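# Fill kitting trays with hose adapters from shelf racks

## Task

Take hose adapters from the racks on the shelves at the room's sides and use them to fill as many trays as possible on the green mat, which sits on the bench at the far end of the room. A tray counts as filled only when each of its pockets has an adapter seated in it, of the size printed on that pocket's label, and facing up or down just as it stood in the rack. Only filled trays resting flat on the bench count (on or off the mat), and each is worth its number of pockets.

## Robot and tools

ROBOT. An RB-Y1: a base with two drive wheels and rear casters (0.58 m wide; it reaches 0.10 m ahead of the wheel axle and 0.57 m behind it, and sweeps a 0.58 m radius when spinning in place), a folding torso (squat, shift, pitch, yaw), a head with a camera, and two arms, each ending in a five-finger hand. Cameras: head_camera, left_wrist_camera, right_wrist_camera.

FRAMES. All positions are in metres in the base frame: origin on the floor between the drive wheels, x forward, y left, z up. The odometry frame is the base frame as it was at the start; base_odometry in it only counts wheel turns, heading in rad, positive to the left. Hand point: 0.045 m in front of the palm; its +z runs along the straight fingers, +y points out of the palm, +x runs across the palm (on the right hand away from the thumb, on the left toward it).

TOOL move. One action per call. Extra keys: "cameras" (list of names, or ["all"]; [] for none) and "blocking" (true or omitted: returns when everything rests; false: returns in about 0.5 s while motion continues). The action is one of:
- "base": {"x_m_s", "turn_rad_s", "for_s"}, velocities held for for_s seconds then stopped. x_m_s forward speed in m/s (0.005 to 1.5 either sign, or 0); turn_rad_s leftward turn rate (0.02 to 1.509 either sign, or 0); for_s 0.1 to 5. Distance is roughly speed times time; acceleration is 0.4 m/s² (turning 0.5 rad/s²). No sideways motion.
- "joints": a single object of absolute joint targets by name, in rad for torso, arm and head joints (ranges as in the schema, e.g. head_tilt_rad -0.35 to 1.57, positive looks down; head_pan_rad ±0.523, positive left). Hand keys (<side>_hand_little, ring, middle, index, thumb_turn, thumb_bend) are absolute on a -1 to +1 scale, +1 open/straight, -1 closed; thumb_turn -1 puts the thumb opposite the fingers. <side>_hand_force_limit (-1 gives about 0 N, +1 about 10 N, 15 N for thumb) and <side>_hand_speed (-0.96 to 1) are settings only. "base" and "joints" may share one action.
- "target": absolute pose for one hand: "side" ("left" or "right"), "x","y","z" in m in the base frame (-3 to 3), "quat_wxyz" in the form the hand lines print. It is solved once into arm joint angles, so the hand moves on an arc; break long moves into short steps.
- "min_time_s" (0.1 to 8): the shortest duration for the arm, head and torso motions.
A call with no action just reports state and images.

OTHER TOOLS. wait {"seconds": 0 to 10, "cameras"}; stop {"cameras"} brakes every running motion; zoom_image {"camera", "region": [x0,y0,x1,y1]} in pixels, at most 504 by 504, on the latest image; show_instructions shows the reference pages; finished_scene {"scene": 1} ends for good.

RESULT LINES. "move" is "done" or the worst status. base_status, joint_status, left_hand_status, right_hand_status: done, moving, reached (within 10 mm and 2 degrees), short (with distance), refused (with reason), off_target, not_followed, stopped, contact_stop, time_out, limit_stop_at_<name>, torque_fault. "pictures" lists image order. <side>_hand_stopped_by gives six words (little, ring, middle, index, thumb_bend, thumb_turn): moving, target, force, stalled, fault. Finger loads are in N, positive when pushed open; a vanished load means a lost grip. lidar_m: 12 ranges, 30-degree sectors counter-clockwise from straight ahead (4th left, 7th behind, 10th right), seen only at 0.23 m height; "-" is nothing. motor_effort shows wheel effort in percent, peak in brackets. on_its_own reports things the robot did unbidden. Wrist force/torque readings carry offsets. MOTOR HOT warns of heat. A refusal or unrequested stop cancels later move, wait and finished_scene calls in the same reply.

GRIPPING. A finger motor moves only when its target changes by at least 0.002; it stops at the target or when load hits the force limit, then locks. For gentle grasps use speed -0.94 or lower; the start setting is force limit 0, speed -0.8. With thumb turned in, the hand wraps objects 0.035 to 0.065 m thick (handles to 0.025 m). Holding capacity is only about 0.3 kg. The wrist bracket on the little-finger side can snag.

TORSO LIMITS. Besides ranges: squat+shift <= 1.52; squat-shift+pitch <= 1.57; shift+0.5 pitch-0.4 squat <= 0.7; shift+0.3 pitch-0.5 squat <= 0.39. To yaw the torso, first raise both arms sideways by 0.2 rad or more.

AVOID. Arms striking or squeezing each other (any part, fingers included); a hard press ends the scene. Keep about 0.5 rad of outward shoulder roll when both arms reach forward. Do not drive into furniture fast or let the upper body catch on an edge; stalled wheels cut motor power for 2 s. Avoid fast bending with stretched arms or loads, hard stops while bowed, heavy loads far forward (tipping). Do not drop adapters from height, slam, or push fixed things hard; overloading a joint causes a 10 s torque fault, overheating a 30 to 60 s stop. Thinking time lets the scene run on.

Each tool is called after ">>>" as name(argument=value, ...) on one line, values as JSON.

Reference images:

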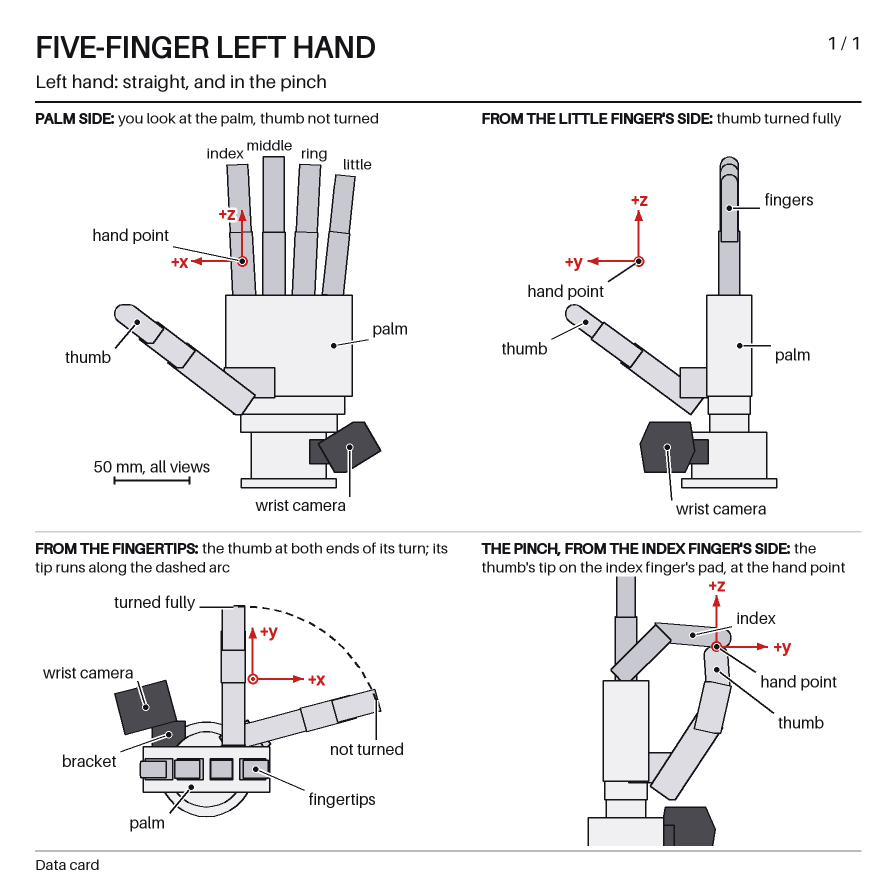

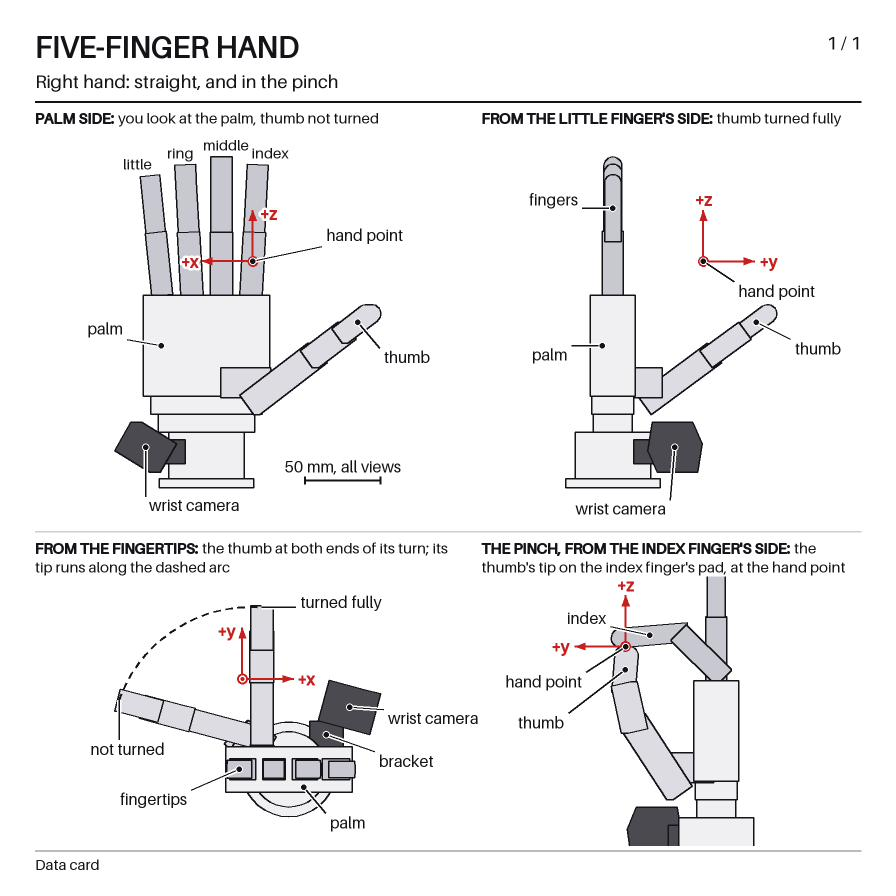

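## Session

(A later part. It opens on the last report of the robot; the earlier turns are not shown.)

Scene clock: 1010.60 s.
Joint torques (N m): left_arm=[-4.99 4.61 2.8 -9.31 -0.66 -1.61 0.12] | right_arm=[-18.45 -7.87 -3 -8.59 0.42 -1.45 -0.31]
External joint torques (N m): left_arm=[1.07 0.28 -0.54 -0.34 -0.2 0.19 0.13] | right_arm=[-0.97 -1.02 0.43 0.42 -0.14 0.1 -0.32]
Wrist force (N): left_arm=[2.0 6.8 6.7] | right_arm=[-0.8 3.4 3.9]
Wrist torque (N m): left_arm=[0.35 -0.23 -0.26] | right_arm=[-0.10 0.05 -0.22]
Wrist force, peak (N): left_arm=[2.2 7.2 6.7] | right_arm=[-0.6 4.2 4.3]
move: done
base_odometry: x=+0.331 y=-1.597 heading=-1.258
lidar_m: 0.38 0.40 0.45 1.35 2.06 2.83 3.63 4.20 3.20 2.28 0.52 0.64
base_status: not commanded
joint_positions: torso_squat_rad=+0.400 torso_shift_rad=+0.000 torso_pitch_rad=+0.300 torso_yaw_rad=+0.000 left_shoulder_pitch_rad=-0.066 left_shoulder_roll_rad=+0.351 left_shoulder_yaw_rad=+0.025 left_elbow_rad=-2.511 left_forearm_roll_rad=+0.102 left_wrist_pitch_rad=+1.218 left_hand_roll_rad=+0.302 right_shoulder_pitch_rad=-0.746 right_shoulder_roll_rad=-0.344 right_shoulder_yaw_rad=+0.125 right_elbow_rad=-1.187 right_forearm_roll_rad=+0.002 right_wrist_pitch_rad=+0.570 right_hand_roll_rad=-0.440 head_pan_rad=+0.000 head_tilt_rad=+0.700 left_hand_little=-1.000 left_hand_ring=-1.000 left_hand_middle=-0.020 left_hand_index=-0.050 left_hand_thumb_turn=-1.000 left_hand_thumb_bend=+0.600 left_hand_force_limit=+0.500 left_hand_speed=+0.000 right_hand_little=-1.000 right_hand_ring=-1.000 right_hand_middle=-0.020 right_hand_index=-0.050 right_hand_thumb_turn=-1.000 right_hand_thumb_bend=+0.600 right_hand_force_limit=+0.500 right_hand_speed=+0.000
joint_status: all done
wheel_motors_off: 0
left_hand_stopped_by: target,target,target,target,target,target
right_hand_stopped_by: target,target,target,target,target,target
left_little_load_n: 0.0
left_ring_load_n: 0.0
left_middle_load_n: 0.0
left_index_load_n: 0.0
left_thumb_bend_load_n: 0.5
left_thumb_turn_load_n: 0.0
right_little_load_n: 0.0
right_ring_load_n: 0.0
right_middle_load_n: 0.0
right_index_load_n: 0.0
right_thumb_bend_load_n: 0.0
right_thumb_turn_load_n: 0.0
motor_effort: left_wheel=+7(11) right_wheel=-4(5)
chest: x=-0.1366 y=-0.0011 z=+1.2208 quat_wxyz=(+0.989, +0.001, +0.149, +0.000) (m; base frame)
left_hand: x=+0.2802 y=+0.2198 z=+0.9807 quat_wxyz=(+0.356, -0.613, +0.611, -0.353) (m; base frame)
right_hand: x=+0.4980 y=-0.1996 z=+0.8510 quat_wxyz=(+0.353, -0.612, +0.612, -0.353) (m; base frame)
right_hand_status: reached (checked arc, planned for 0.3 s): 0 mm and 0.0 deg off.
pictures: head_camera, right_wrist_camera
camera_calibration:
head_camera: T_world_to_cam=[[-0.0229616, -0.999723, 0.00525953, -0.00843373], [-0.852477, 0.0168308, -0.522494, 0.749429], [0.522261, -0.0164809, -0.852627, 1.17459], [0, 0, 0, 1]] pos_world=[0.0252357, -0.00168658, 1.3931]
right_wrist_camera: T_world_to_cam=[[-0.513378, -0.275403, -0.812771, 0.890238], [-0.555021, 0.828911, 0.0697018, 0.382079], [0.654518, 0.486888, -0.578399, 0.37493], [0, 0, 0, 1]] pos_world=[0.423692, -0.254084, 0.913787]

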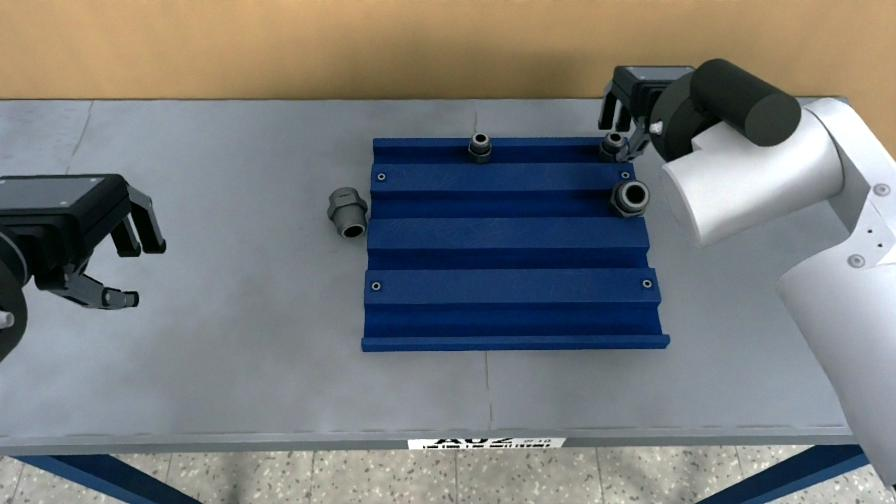

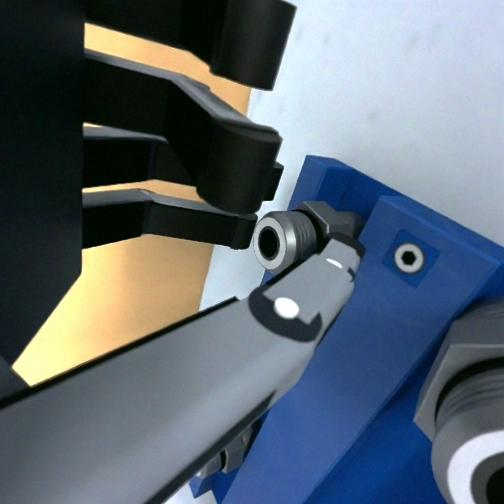

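>>> move(joints={"right_hand_thumb_bend": 0.52, "right_hand_speed": -0.5, "right_hand_force_limit": 0.5})

>>> move(joints={"right_hand_index": -0.6, "right_hand_middle": -0.6, "right_hand_speed": -0.9, "right_hand_force_limit": 0.5})

>>> move(target={"side":"right","x":0.498,"y":-0.1995,"z":0.885,"quat_wxyz":[0.3536,-0.6124,0.6124,-0.3536]}, cameras=["right_wrist_camera"])

Scene clock: 1011.40 s.
Joint torques (N m): left_arm=[-4.75 4.44 3.13 -9.14 -0.68 -1.34 0.01] | right_arm=[-18.41 -7.86 -3.21 -8.5 0.48 -1.51 -0.4]
External joint torques (N m): left_arm=[1.32 0.11 -0.21 -0.16 -0.22 0.46 0.02] | right_arm=[-0.94 -1 0.22 0.51 -0.07 0.04 -0.41]
Wrist force (N): left_arm=[2.0 6.8 6.8] | right_arm=[-1.4 3.1 3.6]
Wrist torque (N m): left_arm=[0.35 -0.25 -0.27] | right_arm=[-0.14 0.12 -0.19]
Wrist force, peak (N): left_arm=[2.4 7.2 6.8] | right_arm=[-1.3 3.6 4.4]
move: done
base_odometry: x=+0.331 y=-1.597 heading=-1.258
lidar_m: 0.38 0.39 0.45 1.35 2.05 2.83 3.63 4.20 3.21 2.28 0.50 0.63
base_status: not commanded
joint_positions: torso_squat_rad=+0.400 torso_shift_rad=+0.000 torso_pitch_rad=+0.300 torso_yaw_rad=+0.000 left_shoulder_pitch_rad=-0.066 left_shoulder_roll_rad=+0.351 left_shoulder_yaw_rad=+0.025 left_elbow_rad=-2.511 left_forearm_roll_rad=+0.102 left_wrist_pitch_rad=+1.218 left_hand_roll_rad=+0.302 right_shoulder_pitch_rad=-0.746 right_shoulder_roll_rad=-0.344 right_shoulder_yaw_rad=+0.125 right_elbow_rad=-1.187 right_forearm_roll_rad=+0.002 right_wrist_pitch_rad=+0.570 right_hand_roll_rad=-0.440 head_pan_rad=+0.000 head_tilt_rad=+0.700 left_hand_little=-1.000 left_hand_ring=-1.000 left_hand_middle=-0.020 left_hand_index=-0.050 left_hand_thumb_turn=-1.000 left_hand_thumb_bend=+0.600 left_hand_force_limit=+0.500 left_hand_speed=+0.000 right_hand_little=-1.000 right_hand_ring=-1.000 right_hand_middle=-0.020 right_hand_index=-0.050 right_hand_thumb_turn=-1.000 right_hand_thumb_bend=+0.520 right_hand_force_limit=+0.500 right_hand_speed=-0.500
joint_status: all done
wheel_motors_off: 0
left_hand_stopped_by: target,target,target,target,target,target
right_hand_stopped_by: target,target,target,target,target,target
left_little_load_n: 0.0
left_ring_load_n: 0.0
left_middle_load_n: 0.0
left_index_load_n: 0.0
left_thumb_bend_load_n: 0.0
left_thumb_turn_load_n: 0.0
right_little_load_n: 0.0
right_ring_load_n: 0.0
right_middle_load_n: 0.0
right_index_load_n: 0.0
right_thumb_bend_load_n: 0.0
right_thumb_turn_load_n: 0.0
motor_effort: left_wheel=+6(9) right_wheel=-4(5)
chest: x=-0.1366 y=-0.0011 z=+1.2208 quat_wxyz=(+0.989, +0.001, +0.149, +0.000) (m; base frame)
left_hand: x=+0.2802 y=+0.2198 z=+0.9807 quat_wxyz=(+0.356, -0.613, +0.611, -0.353) (m; base frame)
right_hand: x=+0.4980 y=-0.1996 z=+0.8510 quat_wxyz=(+0.353, -0.612, +0.612, -0.353) (m; base frame)
pictures: none

Scene clock: 1013.67 s.
Joint torques (N m): left_arm=[-5.4 3.92 2.42 -9.02 -0.6 -1.68 0.09] | right_arm=[-18.06 -7.53 -2.67 -8.16 0.52 -1.39 -0.34]
External joint torques (N m): left_arm=[0.67 -0.4 -0.92 -0.04 -0.14 0.12 0.1] | right_arm=[-0.59 -0.68 0.76 0.86 -0.04 0.16 -0.35]
Wrist force (N): left_arm=[2.2 6.7 6.9] | right_arm=[-0.9 1.6 0.9]
Wrist torque (N m): left_arm=[0.31 -0.26 -0.26] | right_arm=[-0.17 0.02 -0.17]
Wrist force, peak (N): left_arm=[2.1 7.3 6.8] | right_arm=[-0.8 3.6 4.4]
move: off_target
base_odometry: x=+0.331 y=-1.597 heading=-1.258
lidar_m: 0.39 0.41 0.43 1.34 2.05 2.84 3.63 4.20 3.20 2.28 0.51 0.63
base_status: not commanded
joint_positions: torso_squat_rad=+0.400 torso_shift_rad=+0.000 torso_pitch_rad=+0.300 torso_yaw_rad=+0.000 left_shoulder_pitch_rad=-0.066 left_shoulder_roll_rad=+0.351 left_shoulder_yaw_rad=+0.025 left_elbow_rad=-2.511 left_forearm_roll_rad=+0.102 left_wrist_pitch_rad=+1.218 left_hand_roll_rad=+0.302 right_shoulder_pitch_rad=-0.747 right_shoulder_roll_rad=-0.344 right_shoulder_yaw_rad=+0.125 right_elbow_rad=-1.187 right_forearm_roll_rad=+0.002 right_wrist_pitch_rad=+0.570 right_hand_roll_rad=-0.440 head_pan_rad=+0.000 head_tilt_rad=+0.700 left_hand_little=-1.000 left_hand_ring=-1.000 left_hand_middle=-0.020 left_hand_index=-0.050 left_hand_thumb_turn=-1.000 left_hand_thumb_bend=+0.600 left_hand_force_limit=+0.500 left_hand_speed=+0.000 right_hand_little=-1.000 right_hand_ring=-1.000 right_hand_middle=-0.212 right_hand_index=-0.196 right_hand_thumb_turn=-1.000 right_hand_thumb_bend=+0.523 right_hand_force_limit=+0.500 right_hand_speed=-0.900
joint_status: right_hand_middle off_target (ended at -0.212, target -0.600); right_hand_index off_target (ended at -0.196, target -0.600); the others done
wheel_motors_off: 0
left_hand_stopped_by: target,target,target,target,target,target
right_hand_stopped_by: target,target,force,force,target,target
left_little_load_n: 0.5
left_ring_load_n: 0.5
left_middle_load_n: 0.0
left_index_load_n: 0.0
left_thumb_bend_load_n: 0.0
left_thumb_turn_load_n: 0.0
right_little_load_n: 0.0
right_ring_load_n: 0.0
right_middle_load_n: 7.5
right_index_load_n: 4.5
right_thumb_bend_load_n: 9.5
right_thumb_turn_load_n: 3.5
motor_effort: left_wheel=+10(10) right_wheel=-4(5)
chest: x=-0.1366 y=-0.0011 z=+1.2208 quat_wxyz=(+0.989, +0.001, +0.149, +0.000) (m; base frame)
left_hand: x=+0.2802 y=+0.2198 z=+0.9807 quat_wxyz=(+0.356, -0.613, +0.611, -0.353) (m; base frame)
right_hand: x=+0.4980 y=-0.1996 z=+0.8511 quat_wxyz=(+0.353, -0.612, +0.612, -0.354) (m; base frame)
pictures: none

Scene clock: 1014.60 s.
Joint torques (N m): left_arm=[-4.66 4.16 2.64 -9.13 -0.66 -1.56 0.23] | right_arm=[-17.75 -8.9 -4.54 -8.69 0.44 -1.74 0.07]
External joint torques (N m): left_arm=[1.4 -0.17 -0.7 -0.15 -0.2 0.24 0.24] | right_arm=[-0.25 -1.81 -0.67 0.32 -0.17 -0.18 0.07]
Wrist force (N): left_arm=[2.5 6.8 6.7] | right_arm=[-0.7 3.9 3.8]
Wrist torque (N m): left_arm=[0.33 -0.32 -0.25] | right_arm=[-0.11 0.02 -0.02]
Wrist force, peak (N): left_arm=[2.2 7.0 7.0] | right_arm=[0.6 5.3 6.1]
move: done
base_odometry: x=+0.331 y=-1.597 heading=-1.258
lidar_m: 0.39 0.41 0.44 1.35 2.05 2.83 3.64 4.20 3.21 2.27 0.50 0.63
base_status: not commanded
joint_positions: torso_squat_rad=+0.400 torso_shift_rad=+0.000 torso_pitch_rad=+0.300 torso_yaw_rad=+0.000 left_shoulder_pitch_rad=-0.066 left_shoulder_roll_rad=+0.351 left_shoulder_yaw_rad=+0.025 left_elbow_rad=-2.511 left_forearm_roll_rad=+0.102 left_wrist_pitch_rad=+1.218 left_hand_roll_rad=+0.302 right_shoulder_pitch_rad=-0.745 right_shoulder_roll_rad=-0.375 right_shoulder_yaw_rad=+0.121 right_elbow_rad=-1.316 right_forearm_roll_rad=-0.041 right_wrist_pitch_rad=+0.693 right_hand_roll_rad=-0.421 head_pan_rad=+0.000 head_tilt_rad=+0.700 left_hand_little=-1.000 left_hand_ring=-1.000 left_hand_middle=-0.020 left_hand_index=-0.050 left_hand_thumb_turn=-1.000 left_hand_thumb_bend=+0.600 left_hand_force_limit=+0.500 left_hand_speed=+0.000 right_hand_little=-1.000 right_hand_ring=-1.000 right_hand_middle=-0.212 right_hand_index=-0.196 right_hand_thumb_turn=-1.000 right_hand_thumb_bend=+0.523 right_hand_force_limit=+0.500 right_hand_speed=-0.900
joint_status: all done
wheel_motors_off: 0
left_hand_stopped_by: target,target,target,target,target,target
right_hand_stopped_by: target,target,force,force,target,target
left_little_load_n: 0.0
left_ring_load_n: 0.0
left_middle_load_n: 0.0
left_index_load_n: 0.0
left_thumb_bend_load_n: 0.0
left_thumb_turn_load_n: 0.0
right_little_load_n: 0.0
right_ring_load_n: 0.0
right_middle_load_n: 6.0
right_index_load_n: 4.0
right_thumb_bend_load_n: 10.5
right_thumb_turn_load_n: 3.5
motor_effort: left_wheel=+5(9) right_wheel=-4(5)
chest: x=-0.1365 y=-0.0011 z=+1.2208 quat_wxyz=(+0.989, +0.001, +0.149, +0.000) (m; base frame)
left_hand: x=+0.2802 y=+0.2198 z=+0.9807 quat_wxyz=(+0.356, -0.613, +0.611, -0.353) (m; base frame)
right_hand: x=+0.4983 y=-0.1993 z=+0.8845 quat_wxyz=(+0.354, -0.612, +0.612, -0.353) (m; base frame)
right_hand_status: reached (checked arc, planned for 0.4 s): 1 mm and 0.0 deg off.
pictures: right_wrist_camera
camera_calibration:
right_wrist_camera: T_world_to_cam=[[-0.513162, -0.275401, -0.812908, 0.917711], [-0.55535, 0.82868, 0.0698294, 0.379683], [0.654409, 0.487282, -0.578191, 0.39379], [0, 0, 0, 1]] pos_world=[0.424092, -0.253784, 0.947187]

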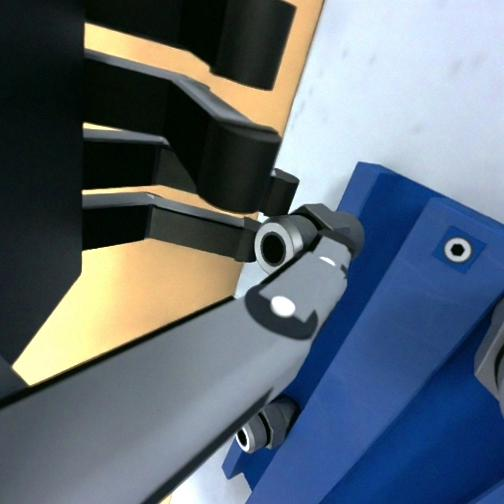

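>>> move(target={"side":"right","x":0.498,"y":-0.1995,"z":0.935,"quat_wxyz":[0.3536,-0.6124,0.6124,-0.3536]})

>>> move(joints={"right_shoulder_pitch_rad":-0.073,"right_shoulder_roll_rad":-0.509,"right_shoulder_yaw_rad":0.052,"right_elbow_rad":-2.513,"right_forearm_roll_rad":-0.069,"right_wrist_pitch_rad":1.21,"right_hand_roll_rad":-0.483})

>>> move(target={"side":"left","x":0.45,"y":0.06,"z":0.98,"quat_wxyz":[0.3536,-0.6124,0.6124,-0.3536]})

>>> move(target={"side":"left","x":0.5138,"y":-0.0650,"z":0.93,"quat_wxyz":[0.3536,-0.6124,0.6124,-0.3536]})

>>> move(target={"side":"left","x":0.5138,"y":-0.0650,"z":0.863,"quat_wxyz":[0.3536,-0.6124,0.6124,-0.3536]}, cameras=["left_wrist_camera","head_camera"])

Scene clock: 1015.90 s.
Joint torques (N m): left_arm=[-4.64 4.41 2.94 -9.2 -0.49 -1.7 0.08] | right_arm=[-18.46 -9.05 -4.67 -8.45 0.63 -1.72 -0.04]
External joint torques (N m): left_arm=[1.42 0.08 -0.4 -0.23 -0.03 0.1 0.09] | right_arm=[-0.74 -1.55 -0.31 0.35 -0.03 -0.15 -0.04]
Wrist force (N): left_arm=[2.1 7.2 6.7] | right_arm=[0.1 4.0 4.3]
Wrist torque (N m): left_arm=[0.41 -0.26 -0.27] | right_arm=[-0.11 -0.11 0.05]
Wrist force, peak (N): left_arm=[2.3 7.2 6.9] | right_arm=[-0.2 6.0 5.0]
move: done
base_odometry: x=+0.331 y=-1.597 heading=-1.258
lidar_m: 0.39 0.40 0.44 1.34 2.06 2.83 3.63 4.20 3.20 2.29 0.50 0.64
base_status: not commanded
joint_positions: torso_squat_rad=+0.400 torso_shift_rad=+0.000 torso_pitch_rad=+0.300 torso_yaw_rad=+0.000 left_shoulder_pitch_rad=-0.066 left_shoulder_roll_rad=+0.351 left_shoulder_yaw_rad=+0.025 left_elbow_rad=-2.511 left_forearm_roll_rad=+0.102 left_wrist_pitch_rad=+1.218 left_hand_roll_rad=+0.302 right_shoulder_pitch_rad=-0.769 right_shoulder_roll_rad=-0.416 right_shoulder_yaw_rad=+0.105 right_elbow_rad=-1.463 right_forearm_roll_rad=-0.095 right_wrist_pitch_rad=+0.861 right_hand_roll_rad=-0.402 head_pan_rad=+0.000 head_tilt_rad=+0.700 left_hand_little=-1.000 left_hand_ring=-1.000 left_hand_middle=-0.020 left_hand_index=-0.050 left_hand_thumb_turn=-1.000 left_hand_thumb_bend=+0.600 left_hand_force_limit=+0.500 left_hand_speed=+0.000 right_hand_little=-1.000 right_hand_ring=-1.000 right_hand_middle=-0.212 right_hand_index=-0.196 right_hand_thumb_turn=-1.000 right_hand_thumb_bend=+0.523 right_hand_force_limit=+0.500 right_hand_speed=-0.900
joint_status: all done
wheel_motors_off: 0
left_hand_stopped_by: target,target,target,target,target,target
right_hand_stopped_by: target,target,force,force,target,target
left_little_load_n: 0.0
left_ring_load_n: 0.0
left_middle_load_n: 0.0
left_index_load_n: 0.0
left_thumb_bend_load_n: 0.0
left_thumb_turn_load_n: 0.0
right_little_load_n: 0.0
right_ring_load_n: 0.0
right_middle_load_n: 6.0
right_index_load_n: 4.0
right_thumb_bend_load_n: 10.0
right_thumb_turn_load_n: 3.5
motor_effort: left_wheel=+5(10) right_wheel=-5(5)
chest: x=-0.1365 y=-0.0011 z=+1.2208 quat_wxyz=(+0.989, +0.001, +0.149, +0.000) (m; base frame)
left_hand: x=+0.2802 y=+0.2198 z=+0.9808 quat_wxyz=(+0.356, -0.613, +0.611, -0.353) (m; base frame)
right_hand: x=+0.4986 y=-0.1993 z=+0.9342 quat_wxyz=(+0.354, -0.613, +0.612, -0.353) (m; base frame)
right_hand_status: reached (checked arc, planned for 0.4 s): 1 mm and 0.0 deg off.
pictures: none

Scene clock: 1017.43 s.
Joint torques (N m): left_arm=[-4.84 4.56 2.55 -9.47 -0.63 -1.43 0.22] | right_arm=[-7.08 -7.7 -4.89 -7.65 0.92 -1.84 -0.3]
External joint torques (N m): left_arm=[1.22 0.24 -0.79 -0.49 -0.17 0.37 0.23] | right_arm=[-1.61 -2.01 -0.66 0.2 0.04 -0.33 -0.3]
Wrist force (N): left_arm=[2.3 7.1 6.8] | right_arm=[-1.0 3.6 3.8]
Wrist torque (N m): left_arm=[0.36 -0.28 -0.25] | right_arm=[-0.18 0.01 -0.17]
Wrist force, peak (N): left_arm=[2.3 7.1 6.8] | right_arm=[-0.6 5.9 5.1]
move: done
base_odometry: x=+0.331 y=-1.597 heading=-1.258
lidar_m: 0.39 0.41 0.44 1.35 2.05 2.84 3.63 4.20 3.20 2.29 0.50 0.63
base_status: not commanded
joint_positions: torso_squat_rad=+0.400 torso_shift_rad=+0.000 torso_pitch_rad=+0.300 torso_yaw_rad=+0.000 left_shoulder_pitch_rad=-0.066 left_shoulder_roll_rad=+0.351 left_shoulder_yaw_rad=+0.025 left_elbow_rad=-2.511 left_forearm_roll_rad=+0.102 left_wrist_pitch_rad=+1.218 left_hand_roll_rad=+0.302 right_shoulder_pitch_rad=-0.073 right_shoulder_roll_rad=-0.509 right_shoulder_yaw_rad=+0.052 right_elbow_rad=-2.513 right_forearm_roll_rad=-0.069 right_wrist_pitch_rad=+1.210 right_hand_roll_rad=-0.483 head_pan_rad=+0.000 head_tilt_rad=+0.700 left_hand_little=-1.000 left_hand_ring=-1.000 left_hand_middle=-0.020 left_hand_index=-0.050 left_hand_thumb_turn=-1.000 left_hand_thumb_bend=+0.600 left_hand_force_limit=+0.500 left_hand_speed=+0.000 right_hand_little=-1.000 right_hand_ring=-1.000 right_hand_middle=-0.212 right_hand_index=-0.196 right_hand_thumb_turn=-1.000 right_hand_thumb_bend=+0.523 right_hand_force_limit=+0.500 right_hand_speed=-0.900
joint_status: all done
wheel_motors_off: 0
left_hand_stopped_by: target,target,target,target,target,target
right_hand_stopped_by: target,target,force,force,target,target
left_little_load_n: 0.0
left_ring_load_n: 0.0
left_middle_load_n: 0.0
left_index_load_n: 0.0
left_thumb_bend_load_n: 0.0
left_thumb_turn_load_n: 0.0
right_little_load_n: 0.0
right_ring_load_n: 0.0
right_middle_load_n: 6.0
right_index_load_n: 4.0
right_thumb_bend_load_n: 10.0
right_thumb_turn_load_n: 3.5
motor_effort: left_wheel=+7(10) right_wheel=-4(5)
chest: x=-0.1366 y=-0.0012 z=+1.2209 quat_wxyz=(+0.989, +0.001, +0.149, +0.000) (m; base frame)
left_hand: x=+0.2802 y=+0.2198 z=+0.9808 quat_wxyz=(+0.356, -0.613, +0.611, -0.353) (m; base frame)
right_hand: x=+0.2799 y=-0.2191 z=+0.9799 quat_wxyz=(+0.353, -0.611, +0.613, -0.355) (m; base frame)
pictures: none

Scene clock: 1019.43 s.
Joint torques (N m): left_arm=[-14.53 0.87 2.27 -8.98 -0.87 -1.34 0.24] | right_arm=[-6.37 -7.57 -4.54 -7.76 0.94 -1.68 -0.32]
External joint torques (N m): left_arm=[3.45 0.52 0.56 0.85 -0.18 0.35 0.25] | right_arm=[-0.9 -1.89 -0.31 0.08 0.06 -0.16 -0.32]
Wrist force (N): left_arm=[2.1 6.9 6.7] | right_arm=[-0.4 3.7 4.8]
Wrist torque (N m): left_arm=[0.36 -0.26 -0.28] | right_arm=[-0.18 -0.09 -0.19]
Wrist force, peak (N): left_arm=[1.6 7.5 7.9] | right_arm=[-1.2 4.9 4.9]
move: done
base_odometry: x=+0.331 y=-1.597 heading=-1.258
lidar_m: 0.38 0.41 0.44 1.34 2.06 2.84 3.63 4.19 3.21 2.29 0.49 0.64
base_status: not commanded
joint_positions: torso_squat_rad=+0.400 torso_shift_rad=+0.000 torso_pitch_rad=+0.300 torso_yaw_rad=+0.000 left_shoulder_pitch_rad=-0.790 left_shoulder_roll_rad=+0.074 left_shoulder_yaw_rad=-0.189 left_elbow_rad=-1.709 left_forearm_roll_rad=-0.277 left_wrist_pitch_rad=+1.179 left_hand_roll_rad=+0.466 right_shoulder_pitch_rad=-0.073 right_shoulder_roll_rad=-0.509 right_shoulder_yaw_rad=+0.052 right_elbow_rad=-2.513 right_forearm_roll_rad=-0.069 right_wrist_pitch_rad=+1.210 right_hand_roll_rad=-0.483 head_pan_rad=+0.000 head_tilt_rad=+0.700 left_hand_little=-1.000 left_hand_ring=-1.000 left_hand_middle=-0.020 left_hand_index=-0.050 left_hand_thumb_turn=-1.000 left_hand_thumb_bend=+0.600 left_hand_force_limit=+0.500 left_hand_speed=+0.000 right_hand_little=-1.000 right_hand_ring=-1.000 right_hand_middle=-0.212 right_hand_index=-0.196 right_hand_thumb_turn=-1.000 right_hand_thumb_bend=+0.523 right_hand_force_limit=+0.500 right_hand_speed=-0.900
joint_status: all done
wheel_motors_off: 0
left_hand_stopped_by: target,target,target,target,target,target
right_hand_stopped_by: target,target,force,force,target,target
left_little_load_n: 0.0
left_ring_load_n: 0.0
left_middle_load_n: 0.0
left_index_load_n: 0.0
left_thumb_bend_load_n: 0.0
left_thumb_turn_load_n: 0.0
right_little_load_n: 0.0
right_ring_load_n: 0.0
right_middle_load_n: 6.0
right_index_load_n: 4.0
right_thumb_bend_load_n: 10.0
right_thumb_turn_load_n: 3.5
motor_effort: left_wheel=+6(10) right_wheel=-4(5)
chest: x=-0.1365 y=-0.0011 z=+1.2208 quat_wxyz=(+0.989, +0.001, +0.149, +0.000) (m; base frame)
left_hand: x=+0.4499 y=+0.0598 z=+0.9805 quat_wxyz=(+0.354, -0.612, +0.612, -0.354) (m; base frame)
left_hand_status: reached (checked arc, planned for 1.0 s): 1 mm and 0.1 deg off.
right_hand: x=+0.2800 y=-0.2191 z=+0.9800 quat_wxyz=(+0.353, -0.611, +0.613, -0.355) (m; base frame)
pictures: none

Scene clock: 1021.10 s.
Joint torques (N m): left_arm=[-19.23 2.7 2.53 -7.8 -1.26 -0.55 -0.21] | right_arm=[-6.37 -7.58 -4.77 -7.66 0.8 -1.71 -0.23]
External joint torques (N m): left_arm=[3.97 0.59 -0.49 0.92 -0.1 0.31 -0.2] | right_arm=[-0.89 -1.9 -0.54 0.19 -0.07 -0.19 -0.24]
Wrist force (N): left_arm=[2.4 6.7 6.8] | right_arm=[-0.9 4.4 4.2]
Wrist torque (N m): left_arm=[0.31 -0.29 -0.25] | right_arm=[-0.07 0.01 -0.24]
Wrist force, peak (N): left_arm=[1.9 8.0 7.5] | right_arm=[-1.1 4.8 4.9]
move: done
base_odometry: x=+0.331 y=-1.597 heading=-1.258
lidar_m: 0.39 0.40 0.45 1.35 2.06 2.82 3.62 4.19 3.20 2.27 0.49 0.64
base_status: not commanded
joint_positions: torso_squat_rad=+0.400 torso_shift_rad=+0.000 torso_pitch_rad=+0.300 torso_yaw_rad=+0.000 left_shoulder_pitch_rad=-1.319 left_shoulder_roll_rad=+0.000 left_shoulder_yaw_rad=-0.537 left_elbow_rad=-0.738 left_forearm_roll_rad=-0.337 left_wrist_pitch_rad=+0.870 left_hand_roll_rad=+1.107 right_shoulder_pitch_rad=-0.073 right_shoulder_roll_rad=-0.509 right_shoulder_yaw_rad=+0.052 right_elbow_rad=-2.513 right_forearm_roll_rad=-0.069 right_wrist_pitch_rad=+1.210 right_hand_roll_rad=-0.483 head_pan_rad=+0.000 head_tilt_rad=+0.700 left_hand_little=-1.000 left_hand_ring=-1.000 left_hand_middle=-0.020 left_hand_index=-0.050 left_hand_thumb_turn=-1.000 left_hand_thumb_bend=+0.600 left_hand_force_limit=+0.500 left_hand_speed=+0.000 right_hand_little=-1.000 right_hand_ring=-1.000 right_hand_middle=-0.212 right_hand_index=-0.196 right_hand_thumb_turn=-1.000 right_hand_thumb_bend=+0.523 right_hand_force_limit=+0.500 right_hand_speed=-0.900
joint_status: all done
wheel_motors_off: 0
left_hand_stopped_by: target,target,target,target,target,target
right_hand_stopped_by: target,target,force,force,target,target
left_little_load_n: 0.0
left_ring_load_n: 0.0
left_middle_load_n: 0.0
left_index_load_n: 0.0
left_thumb_bend_load_n: -0.5
left_thumb_turn_load_n: 0.0
right_little_load_n: 0.0
right_ring_load_n: 0.0
right_middle_load_n: 6.5
right_index_load_n: 4.0
right_thumb_bend_load_n: 10.0
right_thumb_turn_load_n: 3.0
motor_effort: left_wheel=+7(11) right_wheel=-4(5)
chest: x=-0.1365 y=-0.0011 z=+1.2208 quat_wxyz=(+0.989, +0.001, +0.149, +0.000) (m; base frame)
left_hand: x=+0.5140 y=-0.0649 z=+0.9305 quat_wxyz=(+0.354, -0.612, +0.612, -0.354) (m; base frame)
left_hand_status: reached (checked arc, planned for 1.1 s): 1 mm and 0.1 deg off.
right_hand: x=+0.2800 y=-0.2191 z=+0.9800 quat_wxyz=(+0.353, -0.611, +0.613, -0.355) (m; base frame)
pictures: none

Scene clock: 1023.33 s.
Joint torques (N m): left_arm=[-19.27 4.32 1.17 1.79 -1.02 0.33 -0.32] | right_arm=[-5.95 -7.28 -4.62 -7.7 0.92 -1.57 -0.38]
External joint torques (N m): left_arm=[4.07 0.13 -1.29 0.57 -0.15 0.07 -0.32] | right_arm=[-0.47 -1.6 -0.39 0.14 0.04 -0.06 -0.39]
Wrist force (N): left_arm=[1.7 6.8 6.5] | right_arm=[-1.2 4.9 4.2]
Wrist torque (N m): left_arm=[0.31 -0.24 -0.30] | right_arm=[0.02 0.06 -0.20]
Wrist force, peak (N): left_arm=[19.6 -20.1 -19.3] | right_arm=[-0.9 5.0 5.1]
move: short
base_odometry: x=+0.331 y=-1.597 heading=-1.258
lidar_m: 0.38 0.41 0.44 1.34 2.05 2.84 3.63 4.20 3.20 2.27 0.50 0.63
base_status: not commanded
joint_positions: torso_squat_rad=+0.400 torso_shift_rad=+0.000 torso_pitch_rad=+0.300 torso_yaw_rad=+0.000 left_shoulder_pitch_rad=-1.496 left_shoulder_roll_rad=+0.000 left_shoulder_yaw_rad=-1.542 left_elbow_rad=-0.316 left_forearm_roll_rad=+0.144 left_wrist_pitch_rad=+0.535 left_hand_roll_rad=+1.798 right_shoulder_pitch_rad=-0.073 right_shoulder_roll_rad=-0.509 right_shoulder_yaw_rad=+0.052 right_elbow_rad=-2.513 right_forearm_roll_rad=-0.069 right_wrist_pitch_rad=+1.210 right_hand_roll_rad=-0.483 head_pan_rad=+0.000 head_tilt_rad=+0.700 left_hand_little=-1.000 left_hand_ring=-1.000 left_hand_middle=-0.020 left_hand_index=-0.050 left_hand_thumb_turn=-1.000 left_hand_thumb_bend=+0.600 left_hand_force_limit=+0.500 left_hand_speed=+0.000 right_hand_little=-1.000 right_hand_ring=-1.000 right_hand_middle=-0.212 right_hand_index=-0.196 right_hand_thumb_turn=-1.000 right_hand_thumb_bend=+0.523 right_hand_force_limit=+0.500 right_hand_speed=-0.900
joint_status: all done
wheel_motors_off: 0
left_hand_stopped_by: target,target,target,target,target,target
right_hand_stopped_by: target,target,force,force,target,target
left_little_load_n: 0.0
left_ring_load_n: 0.0
left_middle_load_n: -0.5
left_index_load_n: 0.0
left_thumb_bend_load_n: 0.0
left_thumb_turn_load_n: 0.0
right_little_load_n: -0.5
right_ring_load_n: 0.0
right_middle_load_n: 6.0
right_index_load_n: 4.0
right_thumb_bend_load_n: 10.0
right_thumb_turn_load_n: 3.5
motor_effort: left_wheel=+7(17) right_wheel=-4(9)
chest: x=-0.1366 y=-0.0011 z=+1.2209 quat_wxyz=(+0.989, +0.001, +0.149, +0.000) (m; base frame)
left_hand: x=+0.5124 y=-0.0643 z=+0.8643 quat_wxyz=(+0.336, -0.599, +0.614, -0.390) (m; base frame)
left_hand_status: short (checked arc, as near as the solve gets, planned for 1.2 s): 2 mm and 4.8 deg off. The place is met; only the turn is off.
right_hand: x=+0.2799 y=-0.2191 z=+0.9801 quat_wxyz=(+0.353, -0.611, +0.613, -0.355) (m; base frame)
pictures: head_camera, left_wrist_camera
camera_calibration:
head_camera: T_world_to_cam=[[-0.0230148, -0.999721, 0.00534227, -0.00845041], [-0.852404, 0.0168306, -0.522613, 0.749558], [0.522377, -0.0165816, -0.852553, 1.17462], [0, 0, 0, 1]] pos_world=[0.0251351, -0.00158646, 1.3932]
left_wrist_camera: T_world_to_cam=[[0.452503, -0.199799, 0.869092, -0.992839], [-0.582267, -0.804353, 0.118248, 0.144272], [0.675431, -0.559551, -0.480308, 0.142949], [0, 0, 0, 1]] pos_world=[0.436715, -0.00233507, 0.914469]

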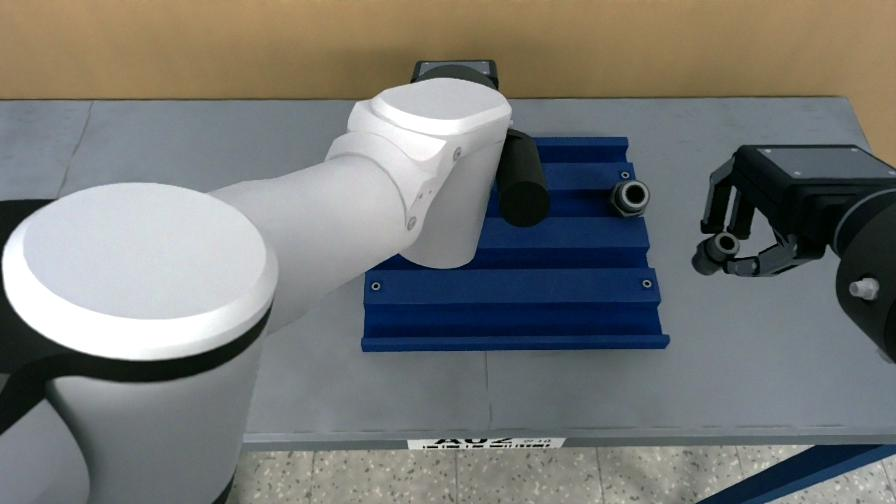

